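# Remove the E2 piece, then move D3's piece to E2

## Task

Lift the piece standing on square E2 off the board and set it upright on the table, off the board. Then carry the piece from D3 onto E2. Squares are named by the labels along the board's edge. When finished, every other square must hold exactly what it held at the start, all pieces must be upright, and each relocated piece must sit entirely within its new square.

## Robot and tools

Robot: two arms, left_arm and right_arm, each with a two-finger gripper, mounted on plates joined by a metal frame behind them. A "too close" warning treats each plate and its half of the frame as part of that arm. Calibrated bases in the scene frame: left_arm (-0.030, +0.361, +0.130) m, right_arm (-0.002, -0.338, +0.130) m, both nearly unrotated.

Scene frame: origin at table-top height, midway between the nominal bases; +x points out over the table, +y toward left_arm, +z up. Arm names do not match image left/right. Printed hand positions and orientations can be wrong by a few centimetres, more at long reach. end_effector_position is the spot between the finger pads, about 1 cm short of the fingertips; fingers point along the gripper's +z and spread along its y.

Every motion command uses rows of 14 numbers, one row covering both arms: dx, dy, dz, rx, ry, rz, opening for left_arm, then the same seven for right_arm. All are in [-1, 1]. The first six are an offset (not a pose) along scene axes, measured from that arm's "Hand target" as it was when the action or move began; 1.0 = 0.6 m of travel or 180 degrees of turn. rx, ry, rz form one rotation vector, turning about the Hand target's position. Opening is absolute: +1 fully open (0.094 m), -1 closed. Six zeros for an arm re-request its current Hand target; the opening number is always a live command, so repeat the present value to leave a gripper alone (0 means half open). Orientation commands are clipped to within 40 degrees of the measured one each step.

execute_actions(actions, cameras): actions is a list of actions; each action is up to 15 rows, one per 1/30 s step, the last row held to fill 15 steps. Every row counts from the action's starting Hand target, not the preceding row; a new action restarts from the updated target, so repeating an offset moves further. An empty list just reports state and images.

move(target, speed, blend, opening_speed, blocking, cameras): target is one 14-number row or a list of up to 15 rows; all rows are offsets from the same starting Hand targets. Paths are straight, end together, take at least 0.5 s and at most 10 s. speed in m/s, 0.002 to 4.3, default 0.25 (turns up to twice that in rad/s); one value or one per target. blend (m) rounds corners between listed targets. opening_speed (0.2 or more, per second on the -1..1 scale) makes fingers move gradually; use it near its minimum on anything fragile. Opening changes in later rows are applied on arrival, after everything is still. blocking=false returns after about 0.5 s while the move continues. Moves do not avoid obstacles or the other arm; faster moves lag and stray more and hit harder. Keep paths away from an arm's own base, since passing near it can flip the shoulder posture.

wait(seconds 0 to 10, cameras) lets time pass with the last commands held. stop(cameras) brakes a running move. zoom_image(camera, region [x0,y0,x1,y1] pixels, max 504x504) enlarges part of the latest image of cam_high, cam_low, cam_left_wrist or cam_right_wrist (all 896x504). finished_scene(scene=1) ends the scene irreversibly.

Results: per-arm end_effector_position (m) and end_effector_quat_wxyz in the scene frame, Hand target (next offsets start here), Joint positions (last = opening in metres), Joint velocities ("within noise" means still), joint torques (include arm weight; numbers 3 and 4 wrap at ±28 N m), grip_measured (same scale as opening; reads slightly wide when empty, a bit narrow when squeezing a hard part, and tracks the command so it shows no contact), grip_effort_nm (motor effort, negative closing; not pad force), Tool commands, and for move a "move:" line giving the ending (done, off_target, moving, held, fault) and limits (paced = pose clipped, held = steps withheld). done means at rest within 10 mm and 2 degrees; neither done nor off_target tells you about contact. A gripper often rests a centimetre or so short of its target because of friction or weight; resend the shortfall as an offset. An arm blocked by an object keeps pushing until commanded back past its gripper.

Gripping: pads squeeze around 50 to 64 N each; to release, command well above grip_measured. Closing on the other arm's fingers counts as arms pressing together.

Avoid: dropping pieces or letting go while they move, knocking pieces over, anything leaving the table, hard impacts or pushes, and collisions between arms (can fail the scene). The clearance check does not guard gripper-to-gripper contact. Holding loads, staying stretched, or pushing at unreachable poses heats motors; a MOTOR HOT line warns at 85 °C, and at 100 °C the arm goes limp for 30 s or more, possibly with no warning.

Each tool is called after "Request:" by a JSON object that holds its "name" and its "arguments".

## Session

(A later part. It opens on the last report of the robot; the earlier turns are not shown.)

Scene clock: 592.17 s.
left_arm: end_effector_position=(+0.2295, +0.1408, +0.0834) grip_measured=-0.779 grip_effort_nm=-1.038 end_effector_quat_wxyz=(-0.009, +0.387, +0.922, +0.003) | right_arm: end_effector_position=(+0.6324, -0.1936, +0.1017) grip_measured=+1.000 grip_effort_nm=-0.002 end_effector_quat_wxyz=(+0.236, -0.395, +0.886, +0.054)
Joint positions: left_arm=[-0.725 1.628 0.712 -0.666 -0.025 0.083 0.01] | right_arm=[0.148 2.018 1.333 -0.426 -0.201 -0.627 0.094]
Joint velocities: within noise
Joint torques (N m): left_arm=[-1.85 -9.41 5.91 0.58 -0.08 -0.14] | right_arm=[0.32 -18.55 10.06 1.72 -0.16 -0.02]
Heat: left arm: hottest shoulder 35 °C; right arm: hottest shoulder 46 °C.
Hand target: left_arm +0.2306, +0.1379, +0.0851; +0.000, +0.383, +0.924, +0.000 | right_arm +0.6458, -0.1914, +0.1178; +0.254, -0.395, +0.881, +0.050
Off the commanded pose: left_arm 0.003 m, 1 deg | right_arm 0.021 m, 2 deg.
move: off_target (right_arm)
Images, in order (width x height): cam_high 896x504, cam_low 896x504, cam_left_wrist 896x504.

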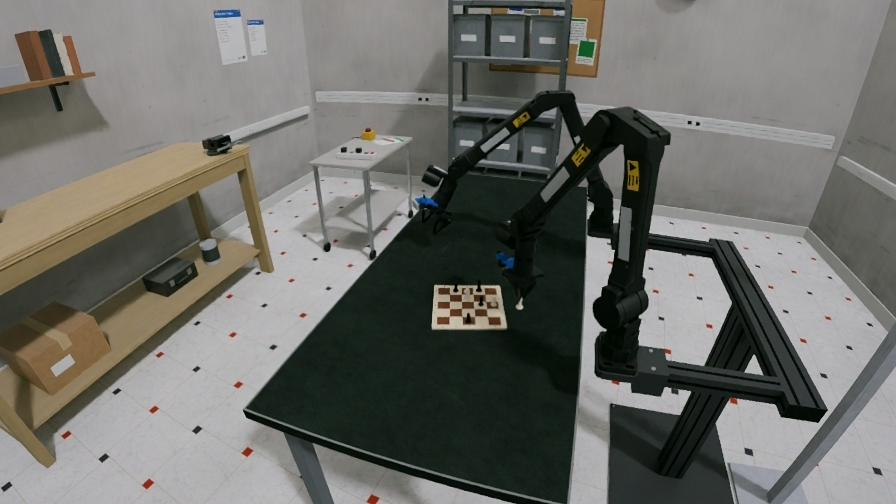

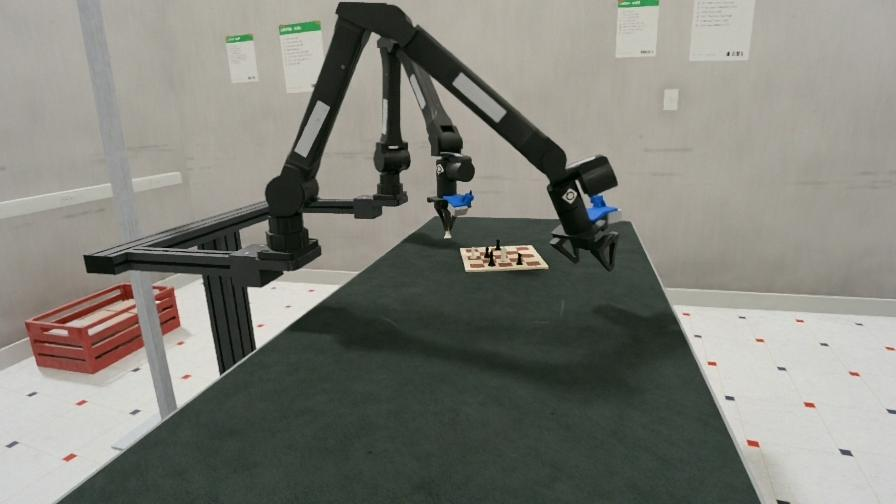

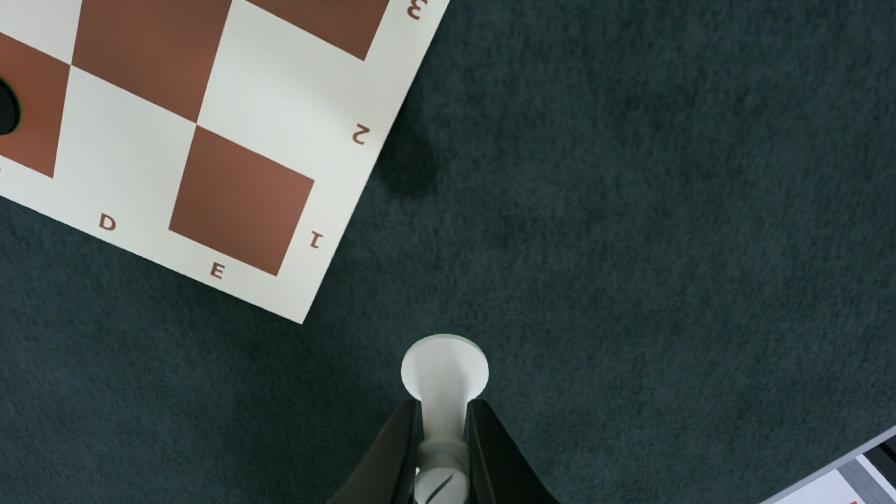

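Request:
{"name": "move", "arguments": {"target": [[0, 0, -0.065, 0, 0, 0, -0.9, 0, 0, 0, 0, 0, 0, 1.0], [0, 0, -0.0935, 0, 0, 0, -0.9, 0, 0, 0, 0, 0, 0, 1.0]], "speed": [0.12, 0.03], "cameras": ["cam_left_wrist", "cam_low"]}}

Scene clock: 612.67 s.
left_arm: end_effector_position=(+0.2354, +0.1342, +0.0383) grip_measured=-0.779 grip_effort_nm=-1.038 end_effector_quat_wxyz=(+0.008, +0.387, +0.922, -0.002) | right_arm: end_effector_position=(+0.6324, -0.1936, +0.1017) grip_measured=+1.000 grip_effort_nm=0.007 end_effector_quat_wxyz=(+0.236, -0.395, +0.886, +0.054)
Joint positions: left_arm=[-0.725 1.756 0.694 -0.486 -0.025 0.083 0.01] | right_arm=[0.148 2.018 1.333 -0.426 -0.201 -0.627 0.094]
Joint velocities: within noise
Joint torques (N m): left_arm=[-1.61 -7.82 4.45 0.64 -0.09 -0.11] | right_arm=[0.32 -18.55 10.04 1.73 -0.16 -0.02]
Heat: left arm: hottest shoulder 34 °C; right arm: hottest shoulder 46 °C.
Hand target: left_arm +0.2306, +0.1380, +0.0290; +0.000, +0.383, +0.924, +0.000 | right_arm +0.6458, -0.1914, +0.1178; +0.254, -0.395, +0.881, +0.050
Off the commanded pose: left_arm 0.011 m, 1 deg | right_arm 0.021 m, 2 deg.
move: off_target (left_arm, right_arm)
Images, in order (width x height): cam_low 896x504, cam_left_wrist 896x504.

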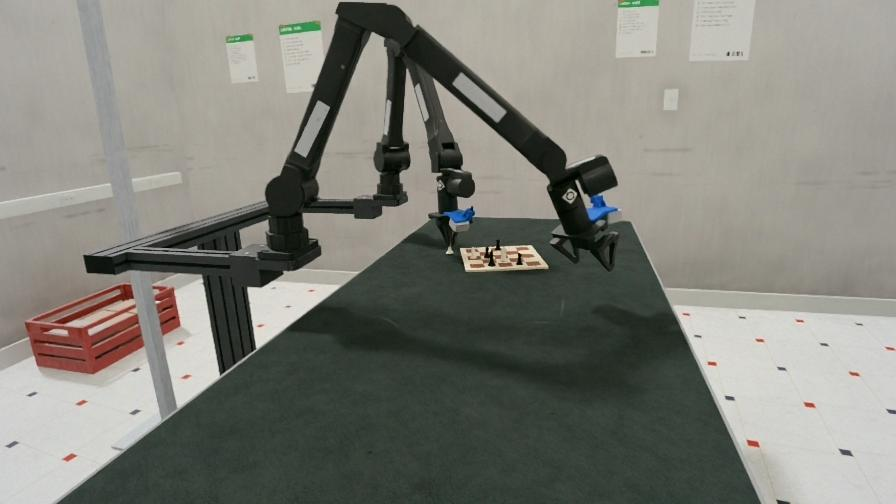

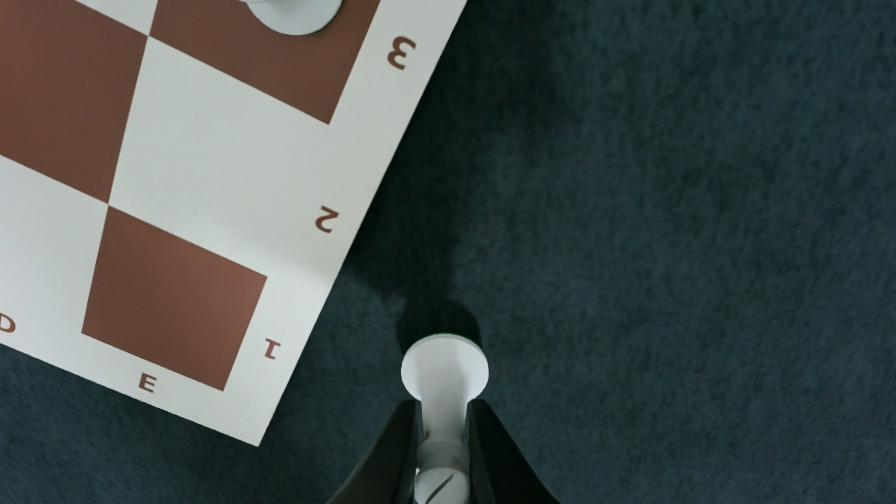

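Request:
{"name": "move", "arguments": {"target": [0, 0, -0.0133, 0, 0, 0, -0.9, 0, 0, 0, 0, 0, 0, 1.0], "speed": 0.03, "cameras": ["cam_left_wrist", "cam_low"]}}

Scene clock: 643.17 s.
left_arm: end_effector_position=(+0.2365, +0.1331, +0.0325) grip_measured=-0.779 grip_effort_nm=-1.038 end_effector_quat_wxyz=(+0.010, +0.387, +0.922, -0.003) | right_arm: end_effector_position=(+0.6324, -0.1936, +0.1017) grip_measured=+1.000 grip_effort_nm=-0.007 end_effector_quat_wxyz=(+0.236, -0.395, +0.886, +0.054)
Joint positions: left_arm=[-0.725 1.774 0.694 -0.463 -0.025 0.083 0.01] | right_arm=[0.148 2.018 1.333 -0.426 -0.201 -0.627 0.094]
Joint velocities: within noise
Joint torques (N m): left_arm=[-1.61 -7.53 4.27 0.76 -0.1 -0.11] | right_arm=[0.32 -18.55 10.06 1.74 -0.16 -0.02]
Heat: left arm: hottest shoulder 34 °C; right arm: hottest shoulder 46 °C.
Hand target: left_arm +0.2306, +0.1380, +0.0210; +0.000, +0.383, +0.924, +0.000 | right_arm +0.6458, -0.1914, +0.1178; +0.254, -0.395, +0.881, +0.050
Off the commanded pose: left_arm 0.014 m, 1 deg | right_arm 0.021 m, 2 deg.
move: off_target (left_arm, right_arm)
Images, in order (width x height): cam_low 896x504, cam_left_wrist 896x504.

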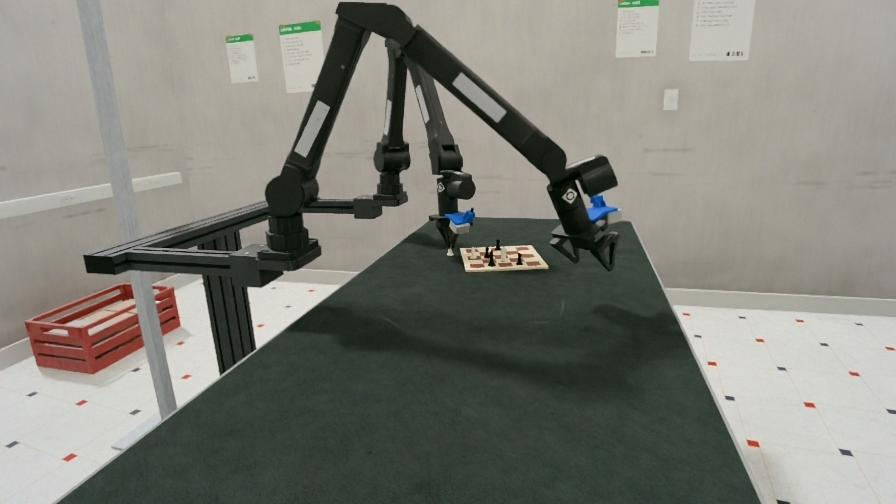

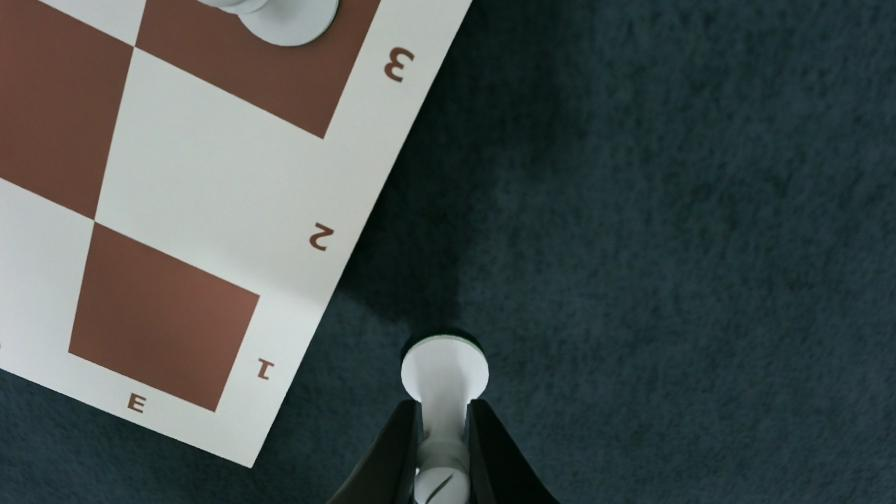

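Request:
{"name": "zoom_image", "arguments": {"camera": "cam_left_wrist", "region": [380, 300, 510, 504]}}

Request:
{"name": "zoom_image", "arguments": {"camera": "cam_low", "region": [420, 190, 520, 290]}}

Scaled by 2.471 from the camera's 896x504 image, which has a finer 1280x720 frame.

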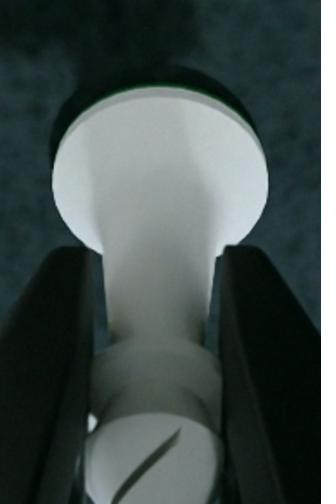

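Scaled by 5.040 from the camera's 896x504 image, which has a finer 1280x720 frame.

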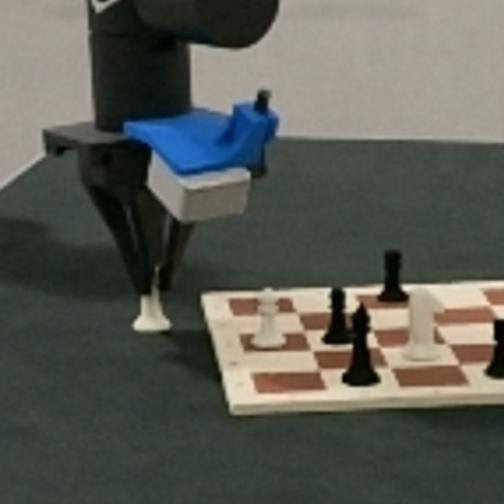

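Request:
{"name": "move", "arguments": {"target": [0, 0, -0.01, 0, 0, 0, -0.9, 0, 0, 0, 0, 0, 0, 1.0], "speed": 0.02, "cameras": ["cam_left_wrist", "cam_low"]}}

Scene clock: 654.90 s.
left_arm: end_effector_position=(+0.2372, +0.1325, +0.0323) grip_measured=-0.779 grip_effort_nm=-1.033 end_effector_quat_wxyz=(+0.012, +0.387, +0.922, -0.004) | right_arm: end_effector_position=(+0.6324, -0.1936, +0.1017) grip_measured=+1.000 grip_effort_nm=-0.007 end_effector_quat_wxyz=(+0.236, -0.395, +0.886, +0.054)
Joint positions: left_arm=[-0.725 1.775 0.694 -0.458 -0.025 0.083 0.01] | right_arm=[0.148 2.018 1.333 -0.426 -0.201 -0.627 0.094]
Joint velocities: within noise
Joint torques (N m): left_arm=[-1.55 -6.48 4.11 1.29 -0.09 -0.1] | right_arm=[0.32 -18.55 10.07 1.73 -0.16 -0.02]
Heat: left arm: hottest shoulder 34 °C; right arm: hottest shoulder 46 °C.
Hand target: left_arm +0.2305, +0.1380, +0.0150; +0.000, +0.383, +0.924, +0.000 | right_arm +0.6458, -0.1914, +0.1178; +0.254, -0.395, +0.881, +0.050
Off the commanded pose: left_arm 0.019 m, 2 deg | right_arm 0.021 m, 2 deg.
move: off_target (left_arm, right_arm)
Images, in order (width x height): cam_low 896x504, cam_left_wrist 896x504.

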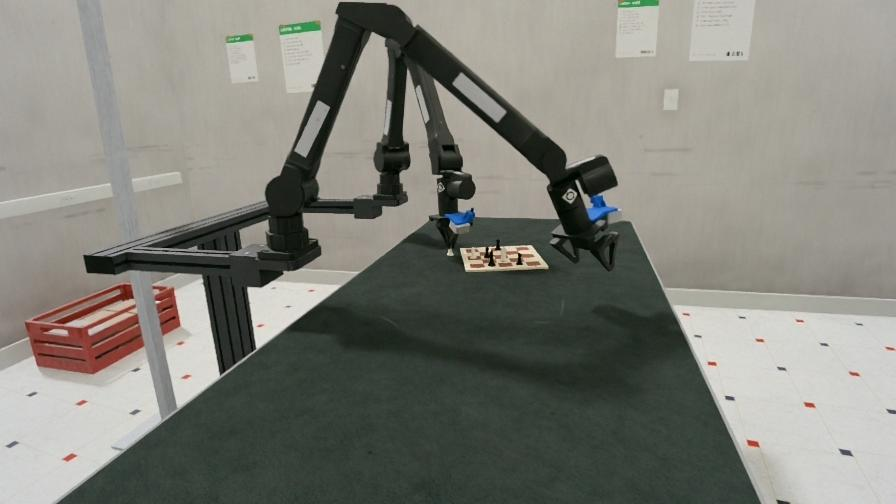

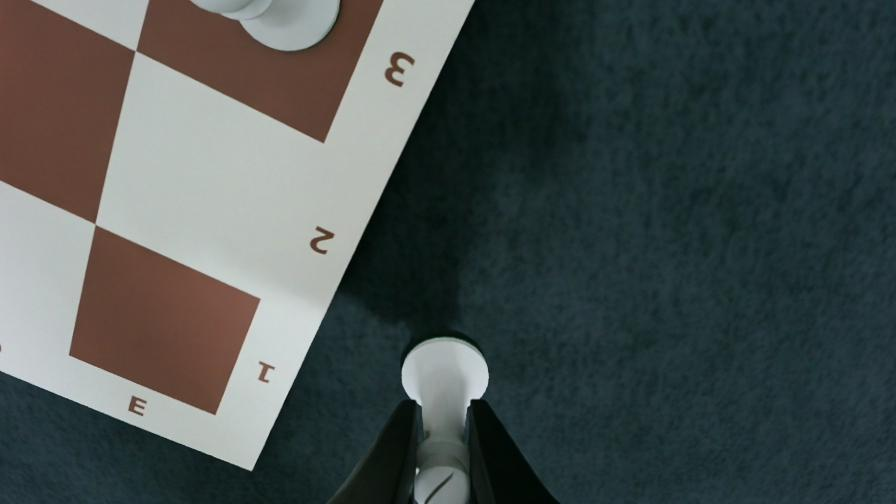

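Request:
{"name": "move", "arguments": {"target": [[0, 0, 0.0117, 0, 0, 0, -0.9, 0, 0, 0, 0, 0, 0, 1.0], [0, 0, 0.0117, 0, 0, 0, -0.3, 0, 0, 0, 0, 0, 0, 1.0], [0, 0, 0.1333, 0, 0, 0, -0.3, 0, 0, 0, 0, 0, 0, 1.0]], "speed": [0.05, 0.05, 0.12], "opening_speed": 1.0, "cameras": ["cam_left_wrist", "cam_low"]}}

Scene clock: 721.07 s.
left_arm: end_effector_position=(+0.2255, +0.1444, +0.0900) grip_measured=-0.302 grip_effort_nm=0.110 end_effector_quat_wxyz=(-0.004, +0.387, +0.922, +0.001) | right_arm: end_effector_position=(+0.6324, -0.1936, +0.1017) grip_measured=+1.000 grip_effort_nm=-0.002 end_effector_quat_wxyz=(+0.236, -0.395, +0.886, +0.054)
Joint positions: left_arm=[-0.725 1.594 0.694 -0.672 -0.025 0.082 0.033] | right_arm=[0.148 2.018 1.333 -0.426 -0.201 -0.627 0.094]
Joint velocities: within noise
Joint torques (N m): left_arm=[-1.9 -8.47 8.18 -0.44 -0.09 -0.15] | right_arm=[0.32 -18.55 10.06 1.73 -0.16 -0.02]
Heat: left arm: hottest shoulder 33 °C; right arm: hottest shoulder 46 °C.
Hand target: left_arm +0.2306, +0.1379, +0.0950; +0.000, +0.383, +0.924, +0.000 | right_arm +0.6458, -0.1914, +0.1178; +0.254, -0.395, +0.881, +0.050
Off the commanded pose: left_arm 0.010 m, 1 deg | right_arm 0.021 m, 2 deg.
move: off_target (right_arm); target 2's new opening was sent with left_arm's hand 0.013 m and 2 deg from that target
Images, in order (width x height): cam_low 896x504, cam_left_wrist 896x504.

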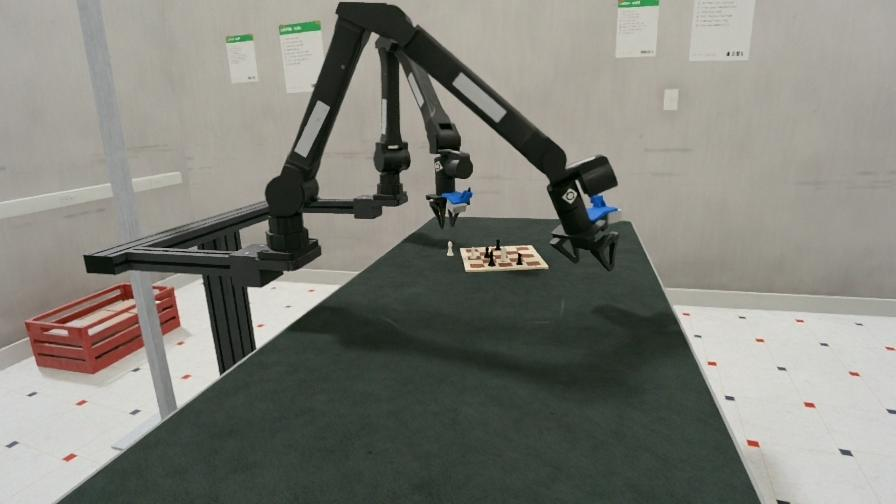

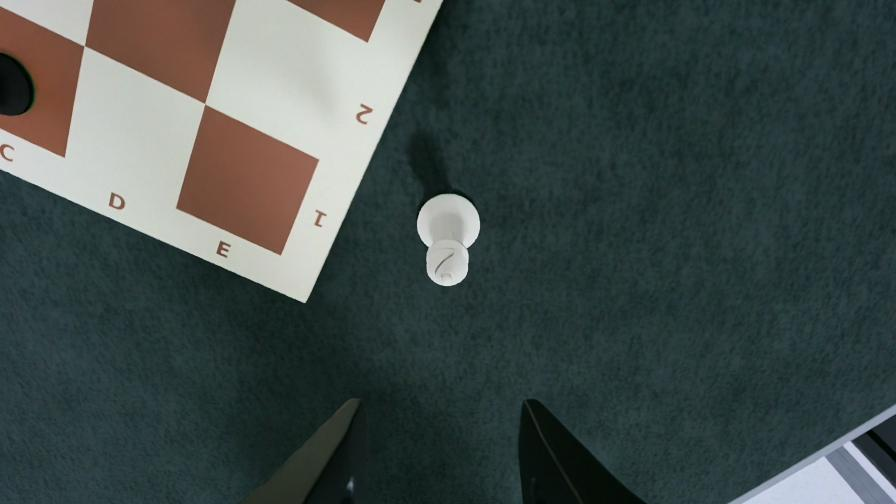

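Request:
{"name": "move", "arguments": {"target": [0.2258, -0.0732, -0.0517, 0, 0, 0.1278, 0.0, 0, 0, 0, 0, 0, 0, 1.0], "speed": 0.18, "cameras": ["cam_left_wrist", "cam_low"]}}

Scene clock: 770.43 s.
left_arm: end_effector_position=(+0.3578, +0.0959, +0.0686) grip_measured=-0.002 grip_effort_nm=0.105 end_effector_quat_wxyz=(+0.005, +0.201, +0.980, -0.001) | right_arm: end_effector_position=(+0.6324, -0.1936, +0.1017) grip_measured=+1.000 grip_effort_nm=-0.007 end_effector_quat_wxyz=(+0.236, -0.395, +0.886, +0.054)
Joint positions: left_arm=[-0.618 1.891 1.07 -0.731 -0.025 -0.2 0.047] | right_arm=[0.148 2.018 1.333 -0.426 -0.201 -0.627 0.094]
Joint velocities: within noise
Joint torques (N m): left_arm=[-1.14 -11.52 9.69 -0.42 -0.08 -0.13] | right_arm=[0.32 -18.55 10.06 1.74 -0.16 -0.02]
Heat: left arm: hottest elbow 34 °C; right arm: hottest shoulder 46 °C.
Hand target: left_arm +0.3660, +0.0941, +0.0639; +0.000, +0.191, +0.982, +0.000 | right_arm +0.6458, -0.1914, +0.1178; +0.254, -0.395, +0.881, +0.050
Off the commanded pose: left_arm 0.010 m, 1 deg | right_arm 0.021 m, 2 deg.
move: off_target (right_arm)
Images, in order (width x height): cam_low 896x504, cam_left_wrist 896x504.

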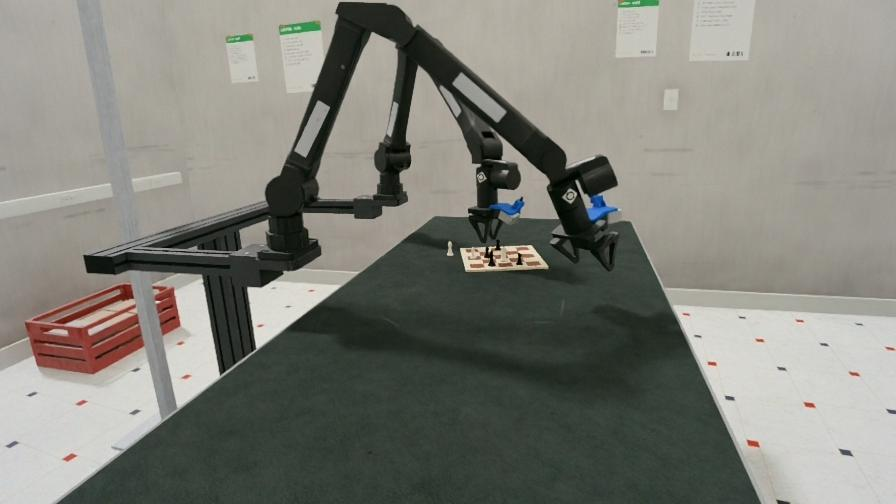

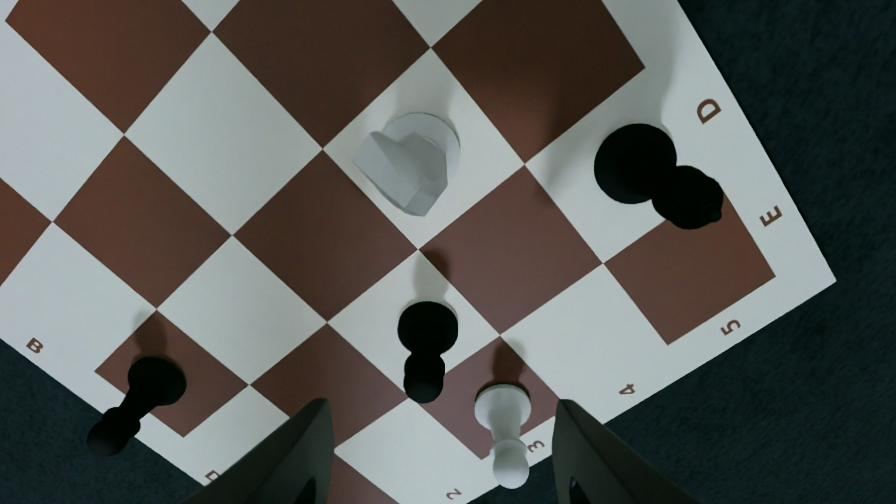

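Request:
{"name": "move", "arguments": {"target": [[-0.0375, 0.0265, 0.0352, 0, 0, 0, 0.0, 0, 0, 0, 0, 0, 0, 1.0], [-0.0375, 0.0265, 0.0352, 0, 0, 0, 0.06, 0, 0, 0, 0, 0, 0, 1.0], [-0.0045, 0.0107, -0.0065, 0, 0, 0, 0.06, 0, 0, 0, 0, 0, 0, 1.0]], "speed": [0.12, 0.12, 0.1], "cameras": ["cam_left_wrist", "cam_low"]}}

Scene clock: 898.77 s.
left_arm: end_effector_position=(+0.3468, +0.1065, +0.0617) grip_measured=+0.058 grip_effort_nm=0.105 end_effector_quat_wxyz=(-0.011, +0.198, +0.980, +0.006) | right_arm: end_effector_position=(+0.6324, -0.1936, +0.1017) grip_measured=+1.000 grip_effort_nm=-0.002 end_effector_quat_wxyz=(+0.236, -0.395, +0.886, +0.054)
Joint positions: left_arm=[-0.612 1.894 1.047 -0.74 -0.025 -0.201 0.05] | right_arm=[0.148 2.018 1.333 -0.426 -0.201 -0.627 0.094]
Joint velocities: within noise
Joint torques (N m): left_arm=[-0.97 -11.81 9.73 0.54 -0.08 -0.06] | right_arm=[0.32 -18.55 10.06 1.73 -0.16 -0.02]
Heat: left arm: hottest elbow 37 °C; right arm: hottest shoulder 46 °C.
Hand target: left_arm +0.3633, +0.1004, +0.0600; +0.000, +0.191, +0.982, +0.000 | right_arm +0.6458, -0.1914, +0.1178; +0.254, -0.395, +0.881, +0.050
Off the commanded pose: left_arm 0.018 m, 2 deg | right_arm 0.021 m, 2 deg.
move: off_target (left_arm, right_arm)
Images, in order (width x height): cam_low 896x504, cam_left_wrist 896x504.

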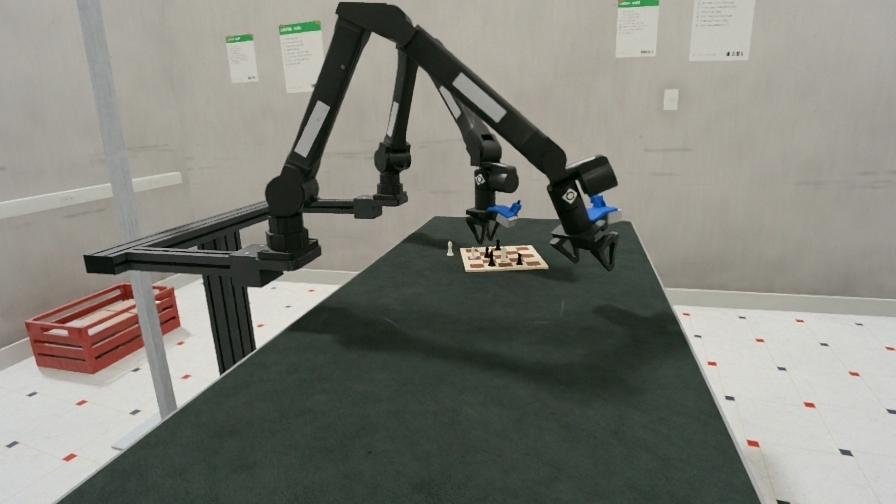

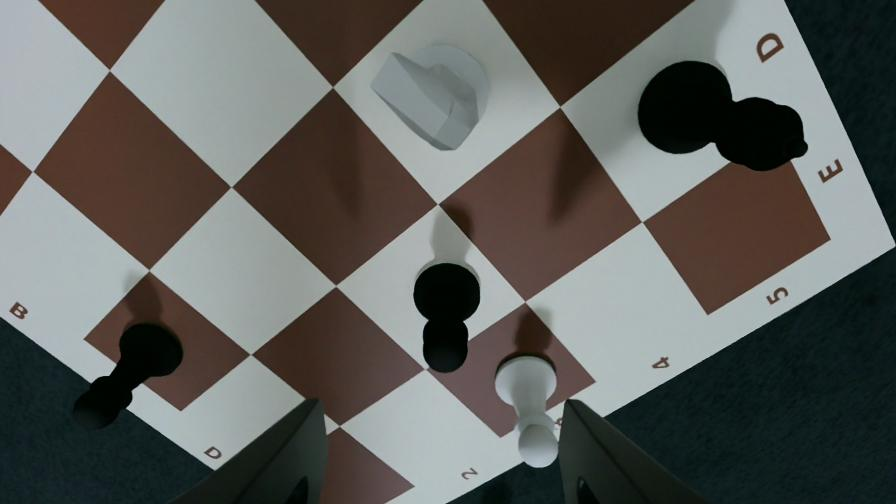

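Request:
{"name": "move", "arguments": {"target": [0.0087, -0.0033, -0.055, 0, 0, 0, -0.1, 0, 0, 0, 0, 0, 0, 1.0], "speed": 0.08, "cameras": ["cam_left_wrist", "cam_low"]}}

Scene clock: 926.60 s.
left_arm: end_effector_position=(+0.3530, +0.1035, +0.0308) grip_measured=-0.098 grip_effort_nm=-0.120 end_effector_quat_wxyz=(-0.010, +0.196, +0.980, +0.005) | right_arm: end_effector_position=(+0.6324, -0.1936, +0.1017) grip_measured=+1.000 grip_effort_nm=-0.007 end_effector_quat_wxyz=(+0.236, -0.395, +0.886, +0.054)
Joint positions: left_arm=[-0.609 1.97 1.06 -0.673 -0.025 -0.201 0.042] | right_arm=[0.148 2.018 1.333 -0.426 -0.201 -0.627 0.094]
Joint velocities: within noise
Joint torques (N m): left_arm=[-0.85 -12.1 9.05 0.61 -0.08 -0.02] | right_arm=[0.32 -18.55 10.04 1.72 -0.16 -0.02]
Heat: left arm: hottest elbow 37 °C; right arm: hottest shoulder 46 °C.
Hand target: left_arm +0.3687, +0.0984, +0.0270; +0.000, +0.191, +0.982, +0.000 | right_arm +0.6458, -0.1914, +0.1178; +0.254, -0.395, +0.881, +0.050
Off the commanded pose: left_arm 0.017 m, 1 deg | right_arm 0.021 m, 2 deg.
move: off_target (left_arm, right_arm)
Images, in order (width x height): cam_low 896x504, cam_left_wrist 896x504.

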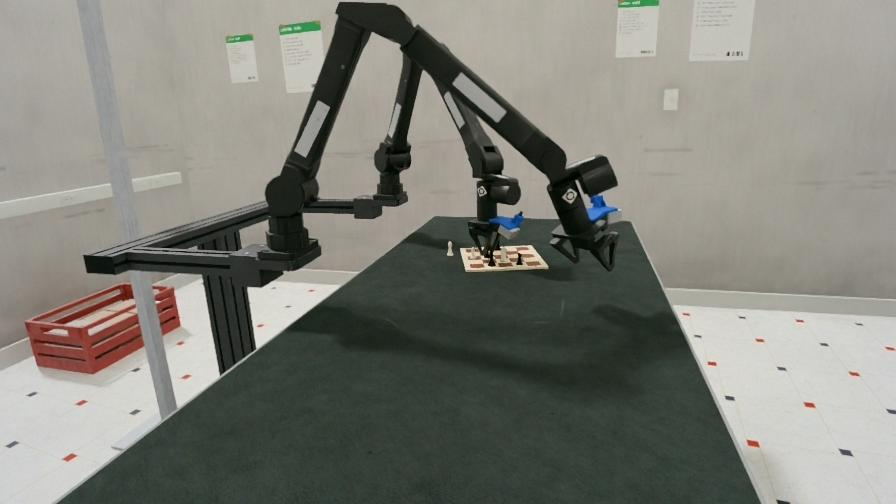

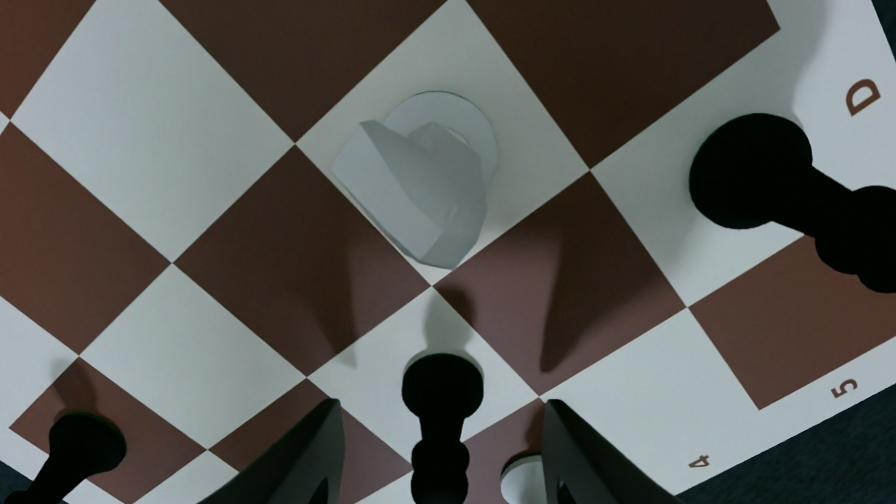

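Request:
{"name": "zoom_image", "arguments": {"camera": "cam_left_wrist", "region": [370, 330, 510, 504]}}

Request:
{"name": "zoom_image", "arguments": {"camera": "cam_low", "region": [440, 180, 560, 280]}}

Scaled by 2.897 from the camera's 896x504 image, which has a finer 1280x720 frame.

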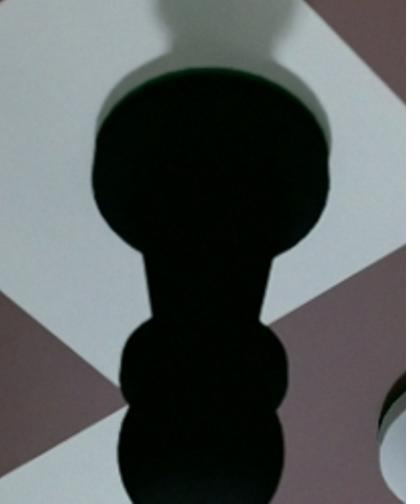

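Scaled by 4.200 from the camera's 896x504 image, which has a finer 1280x720 frame.

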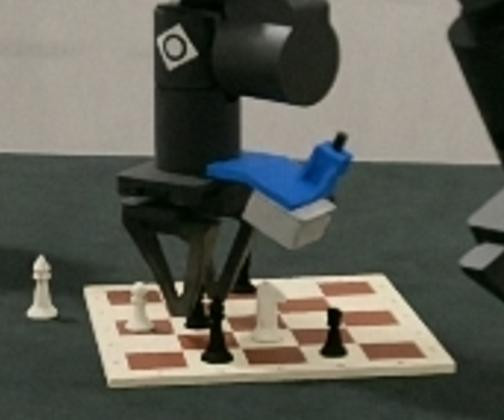

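Request:
{"name": "move", "arguments": {"target": [0, 0, 0, 0, 0, 0, -0.9, 0, 0, 0, 0, 0, 0, 1.0], "speed": 0.1, "opening_speed": 0.7, "cameras": ["cam_left_wrist", "cam_low"]}}

Scene clock: 939.03 s.
left_arm: end_effector_position=(+0.3530, +0.1035, +0.0308) grip_measured=-0.796 grip_effort_nm=-1.018 end_effector_quat_wxyz=(-0.010, +0.196, +0.980, +0.005) | right_arm: end_effector_position=(+0.6324, -0.1936, +0.1017) grip_measured=+1.000 grip_effort_nm=-0.002 end_effector_quat_wxyz=(+0.236, -0.395, +0.886, +0.054)
Joint positions: left_arm=[-0.609 1.97 1.06 -0.673 -0.025 -0.201 0.01] | right_arm=[0.148 2.018 1.333 -0.426 -0.201 -0.627 0.094]
Joint velocities: within noise
Joint torques (N m): left_arm=[-0.85 -12.1 9.05 0.61 -0.07 -0.02] | right_arm=[0.32 -18.55 10.04 1.72 -0.16 -0.02]
Heat: left arm: hottest elbow 37 °C; right arm: hottest shoulder 46 °C.
Hand target: left_arm +0.3687, +0.0984, +0.0270; +0.000, +0.191, +0.982, +0.000 | right_arm +0.6458, -0.1914, +0.1178; +0.254, -0.395, +0.881, +0.050
Off the commanded pose: left_arm 0.017 m, 1 deg | right_arm 0.021 m, 2 deg.
move: off_target (left_arm, right_arm)
Images, in order (width x height): cam_low 896x504, cam_left_wrist 896x504.

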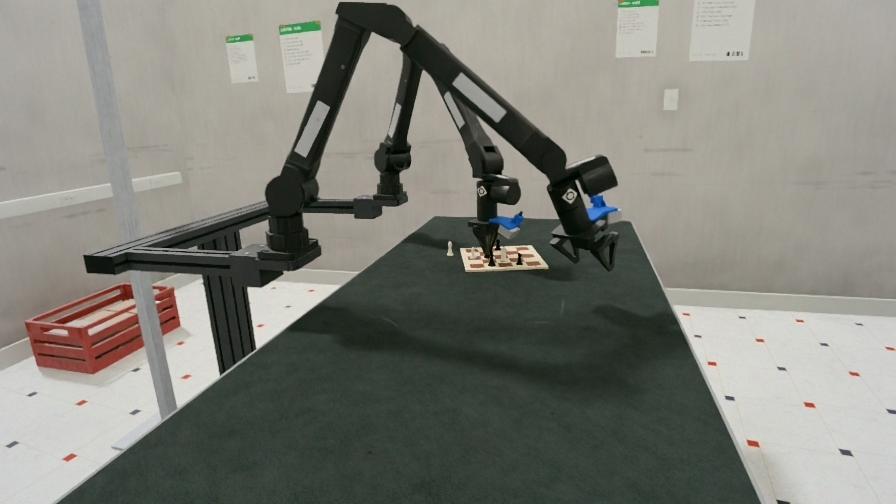

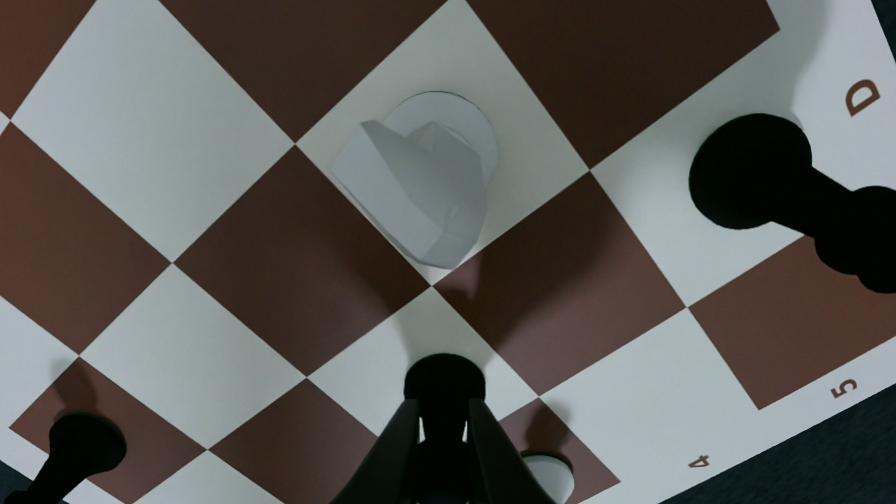

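Request:
{"name": "move", "arguments": {"target": [[-0.0133, 0.0075, 0.0833, 0, 0, 0, -0.9, 0, 0, 0, 0, 0, 0, 1.0], [-0.1233, 0.0657, 0.085, 0, 0, -0.1, -0.9, 0, 0, 0, 0, 0, 0, 1.0], [-0.1233, 0.0657, 0.085, 0, 0, -0.1, -0.92, 0, 0, 0, 0, 0, 0, 1.0], [-0.0877, 0.0442, 0.0483, 0, 0, -0.1, -0.92, 0, 0, 0, 0, 0, 0, 1.0]], "speed": [0.12, 0.12, 0.12, 0.1], "blend": [0.012, 0, 0, 0], "cameras": ["cam_left_wrist", "cam_low"]}}

Scene clock: 1009.27 s.
left_arm: end_effector_position=(+0.3029, +0.1365, +0.0572) grip_measured=-0.797 grip_effort_nm=-1.038 end_effector_quat_wxyz=(-0.012, +0.335, +0.942, +0.004) | right_arm: end_effector_position=(+0.6324, -0.1936, +0.1017) grip_measured=+1.000 grip_effort_nm=-0.007 end_effector_quat_wxyz=(+0.236, -0.395, +0.886, +0.054)
Joint positions: left_arm=[-0.612 1.809 0.882 -0.659 -0.025 0.083 0.01] | right_arm=[0.148 2.018 1.333 -0.426 -0.201 -0.627 0.094]
Joint velocities: within noise
Joint torques (N m): left_arm=[-1.96 -9.88 9.01 0.54 -0.06 0.1] | right_arm=[0.32 -18.55 10.06 1.73 -0.16 -0.02]
Heat: left arm: hottest elbow 36 °C; right arm: hottest shoulder 47 °C.
Hand target: left_arm +0.3160, +0.1249, +0.0561; +0.000, +0.342, +0.940, +0.000 | right_arm +0.6458, -0.1914, +0.1178; +0.254, -0.395, +0.881, +0.050
Off the commanded pose: left_arm 0.018 m, 2 deg | right_arm 0.021 m, 2 deg.
move: off_target (left_arm, right_arm)
Images, in order (width x height): cam_low 896x504, cam_left_wrist 896x504.

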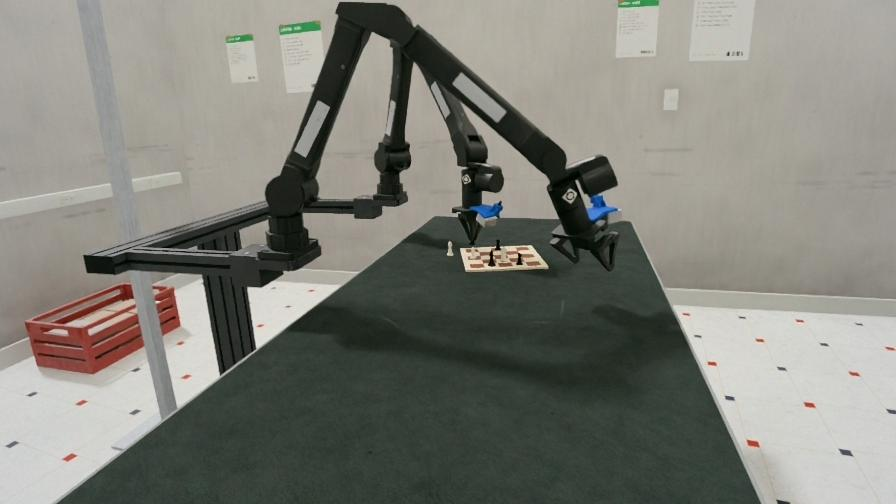

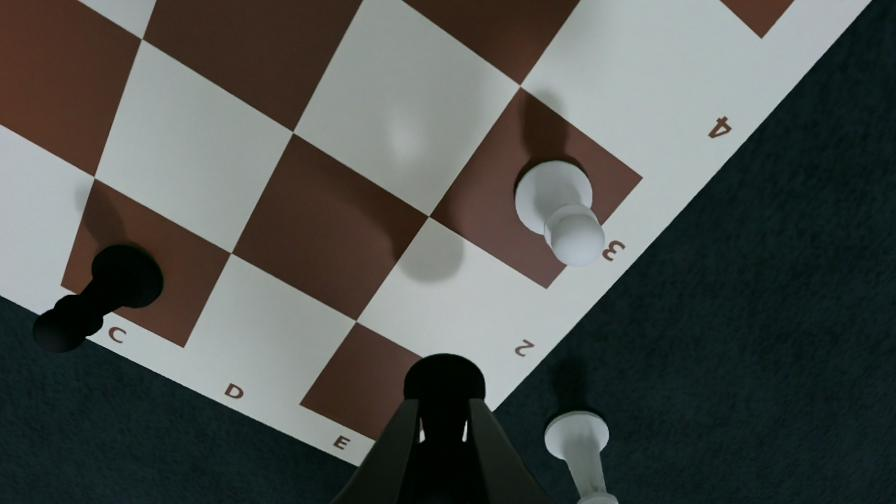

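Request:
{"name": "move", "arguments": {"target": [[0.0017, -0.0028, -0.0333, 0, 0, 0, -0.92, 0, 0, 0, 0, 0, 0, 1.0], [0.0027, -0.0043, -0.0483, 0, 0, 0, -0.92, 0, 0, 0, 0, 0, 0, 1.0]], "speed": [0.08, 0.03], "cameras": ["cam_left_wrist", "cam_low"]}}

Scene clock: 1034.10 s.
left_arm: end_effector_position=(+0.3069, +0.1330, +0.0324) grip_measured=-0.797 grip_effort_nm=-1.038 end_effector_quat_wxyz=(-0.008, +0.335, +0.942, +0.003) | right_arm: end_effector_position=(+0.6324, -0.1936, +0.1017) grip_measured=+1.000 grip_effort_nm=-0.002 end_effector_quat_wxyz=(+0.236, -0.395, +0.886, +0.054)
Joint positions: left_arm=[-0.612 1.875 0.885 -0.588 -0.025 0.083 0.01] | right_arm=[0.148 2.018 1.333 -0.426 -0.201 -0.627 0.094]
Joint velocities: within noise
Joint torques (N m): left_arm=[-2.08 -9.76 8.4 0.61 -0.06 0.1] | right_arm=[0.32 -18.55 10.06 1.73 -0.16 -0.02]
Heat: left arm: hottest shoulder 35 °C; right arm: hottest shoulder 47 °C.
Hand target: left_arm +0.3176, +0.1224, +0.0271; +0.000, +0.343, +0.940, +0.000 | right_arm +0.6458, -0.1914, +0.1178; +0.254, -0.395, +0.881, +0.050
Off the commanded pose: left_arm 0.016 m, 1 deg | right_arm 0.021 m, 2 deg.
move: off_target (left_arm, right_arm)
Images, in order (width x height): cam_low 896x504, cam_left_wrist 896x504.

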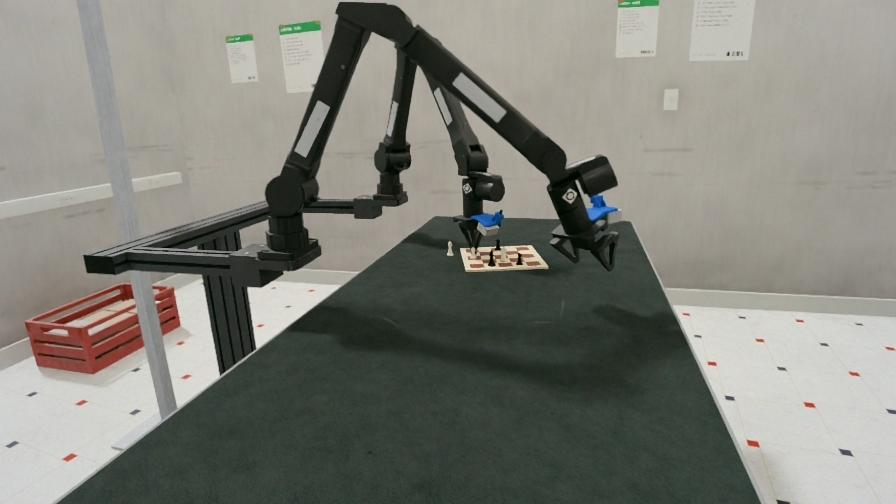

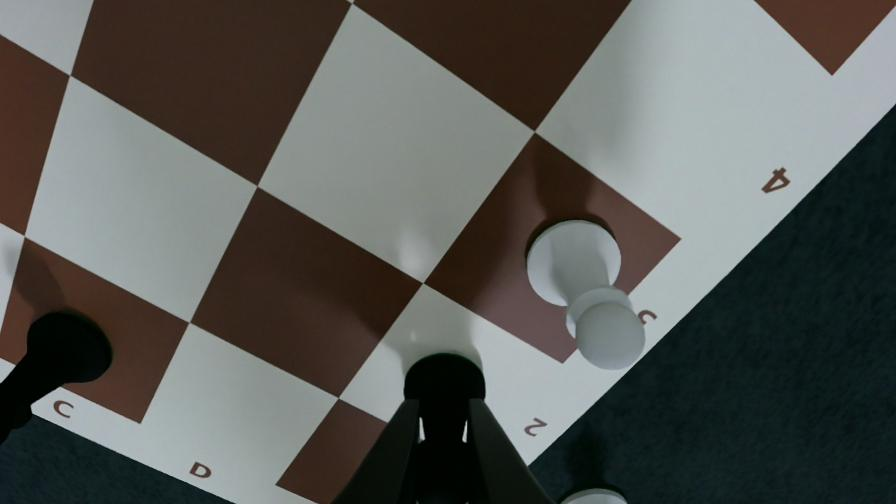

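Request:
{"name": "move", "arguments": {"target": [0, 0, -0.0067, 0, 0, 0, -0.92, 0, 0, 0, 0, 0, 0, 1.0], "speed": 0.02, "cameras": ["cam_left_wrist", "cam_low"]}}

Scene clock: 1049.07 s.
left_arm: end_effector_position=(+0.3081, +0.1321, +0.0299) grip_measured=-0.797 grip_effort_nm=-1.038 end_effector_quat_wxyz=(-0.006, +0.335, +0.942, +0.002) | right_arm: end_effector_position=(+0.6324, -0.1936, +0.1017) grip_measured=+1.000 grip_effort_nm=-0.012 end_effector_quat_wxyz=(+0.236, -0.395, +0.886, +0.054)
Joint positions: left_arm=[-0.612 1.882 0.887 -0.58 -0.025 0.083 0.01] | right_arm=[0.148 2.018 1.333 -0.426 -0.201 -0.627 0.094]
Joint velocities: within noise
Joint torques (N m): left_arm=[-2.02 -9.64 8.14 0.66 -0.06 0.1] | right_arm=[0.32 -18.55 10.06 1.73 -0.16 -0.02]
Heat: left arm: hottest shoulder 35 °C; right arm: hottest shoulder 47 °C.
Hand target: left_arm +0.3175, +0.1225, +0.0230; +0.000, +0.343, +0.940, +0.000 | right_arm +0.6458, -0.1914, +0.1178; +0.254, -0.395, +0.881, +0.050
Off the commanded pose: left_arm 0.015 m, 1 deg | right_arm 0.021 m, 2 deg.
move: off_target (left_arm, right_arm)
Images, in order (width x height): cam_low 896x504, cam_left_wrist 896x504.

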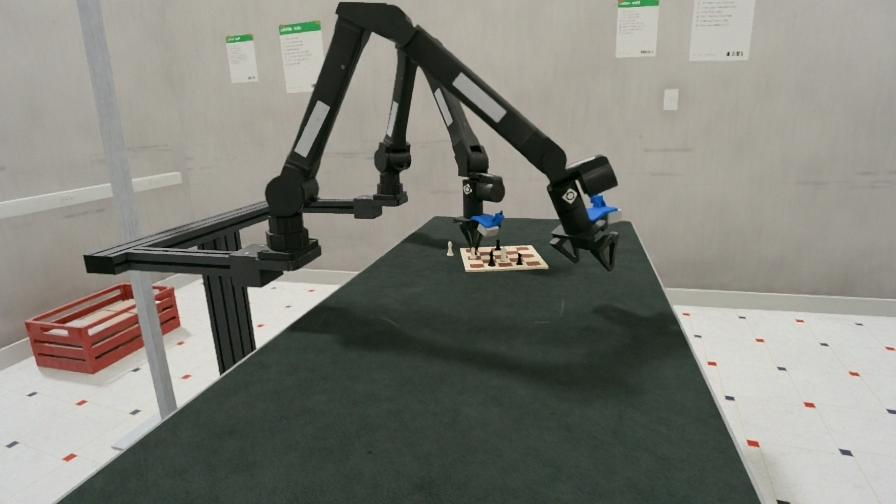

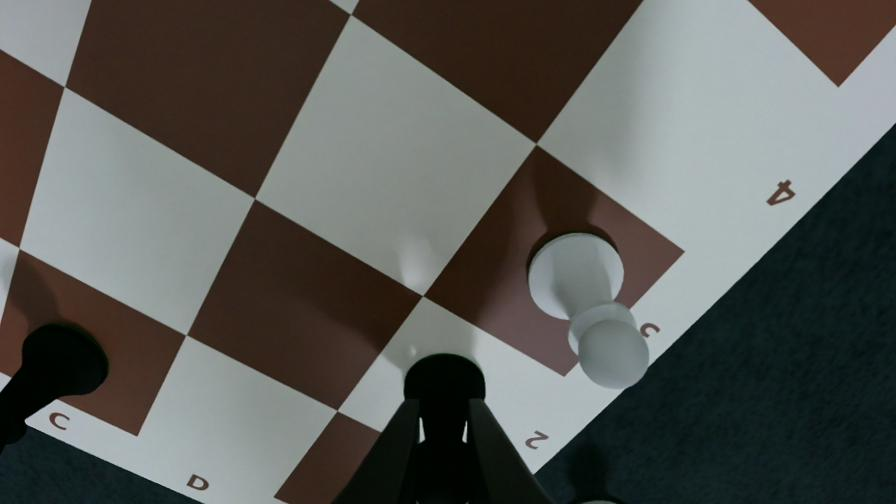

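Request:
{"name": "zoom_image", "arguments": {"camera": "cam_left_wrist", "region": [370, 320, 520, 504]}}

Request:
{"name": "zoom_image", "arguments": {"camera": "cam_low", "region": [440, 220, 520, 280]}}

Scaled by 2.739 from the camera's 896x504 image, which has a finer 1280x720 frame.

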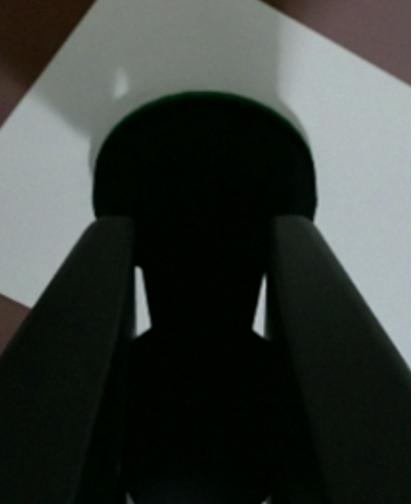

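Scaled by 6.300 from the camera's 896x504 image, which has a finer 1280x720 frame.

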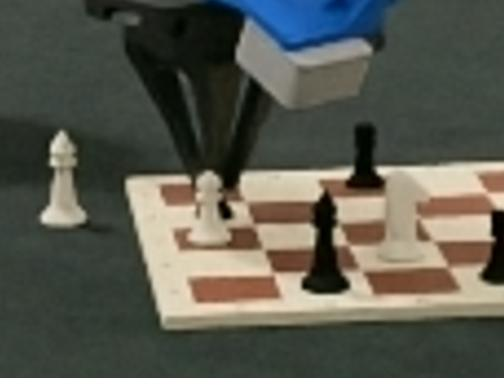

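Request:
{"name": "move", "arguments": {"target": [-0.001, 0.0007, -0.0067, 0, 0, 0, -0.92, 0, 0, 0, 0, 0, 0, 1.0], "speed": 0.02, "cameras": ["cam_left_wrist"]}}

Scene clock: 1072.30 s.
left_arm: end_effector_position=(+0.3096, +0.1311, +0.0297) grip_measured=-0.797 grip_effort_nm=-1.038 end_effector_quat_wxyz=(-0.003, +0.335, +0.942, +0.001) | right_arm: end_effector_position=(+0.6324, -0.1936, +0.1017) grip_measured=+1.000 grip_effort_nm=-0.002 end_effector_quat_wxyz=(+0.236, -0.395, +0.886, +0.054)
Joint positions: left_arm=[-0.612 1.883 0.887 -0.572 -0.025 0.083 0.01] | right_arm=[0.148 2.018 1.333 -0.426 -0.201 -0.627 0.094]
Joint velocities: within noise
Joint torques (N m): left_arm=[-2.08 -9.05 7.91 0.84 -0.05 0.1] | right_arm=[0.32 -18.55 10.04 1.74 -0.16 -0.02]
Heat: left arm: hottest shoulder 35 °C; right arm: hottest shoulder 47 °C.
Hand target: left_arm +0.3169, +0.1229, +0.0190; +0.000, +0.343, +0.940, +0.000 | right_arm +0.6458, -0.1914, +0.1178; +0.254, -0.395, +0.881, +0.050
Off the commanded pose: left_arm 0.015 m, 1 deg | right_arm 0.021 m, 2 deg.
move: off_target (left_arm, right_arm)
Images, in order (width x height): cam_left_wrist 896x504.

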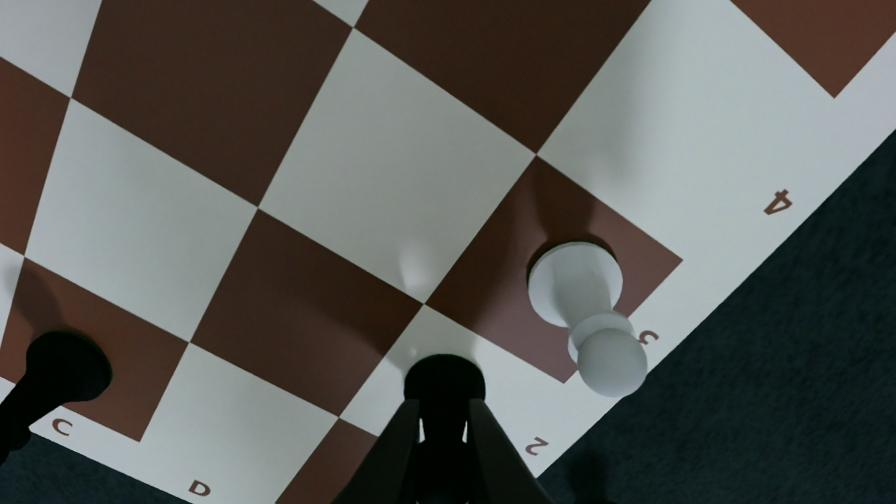

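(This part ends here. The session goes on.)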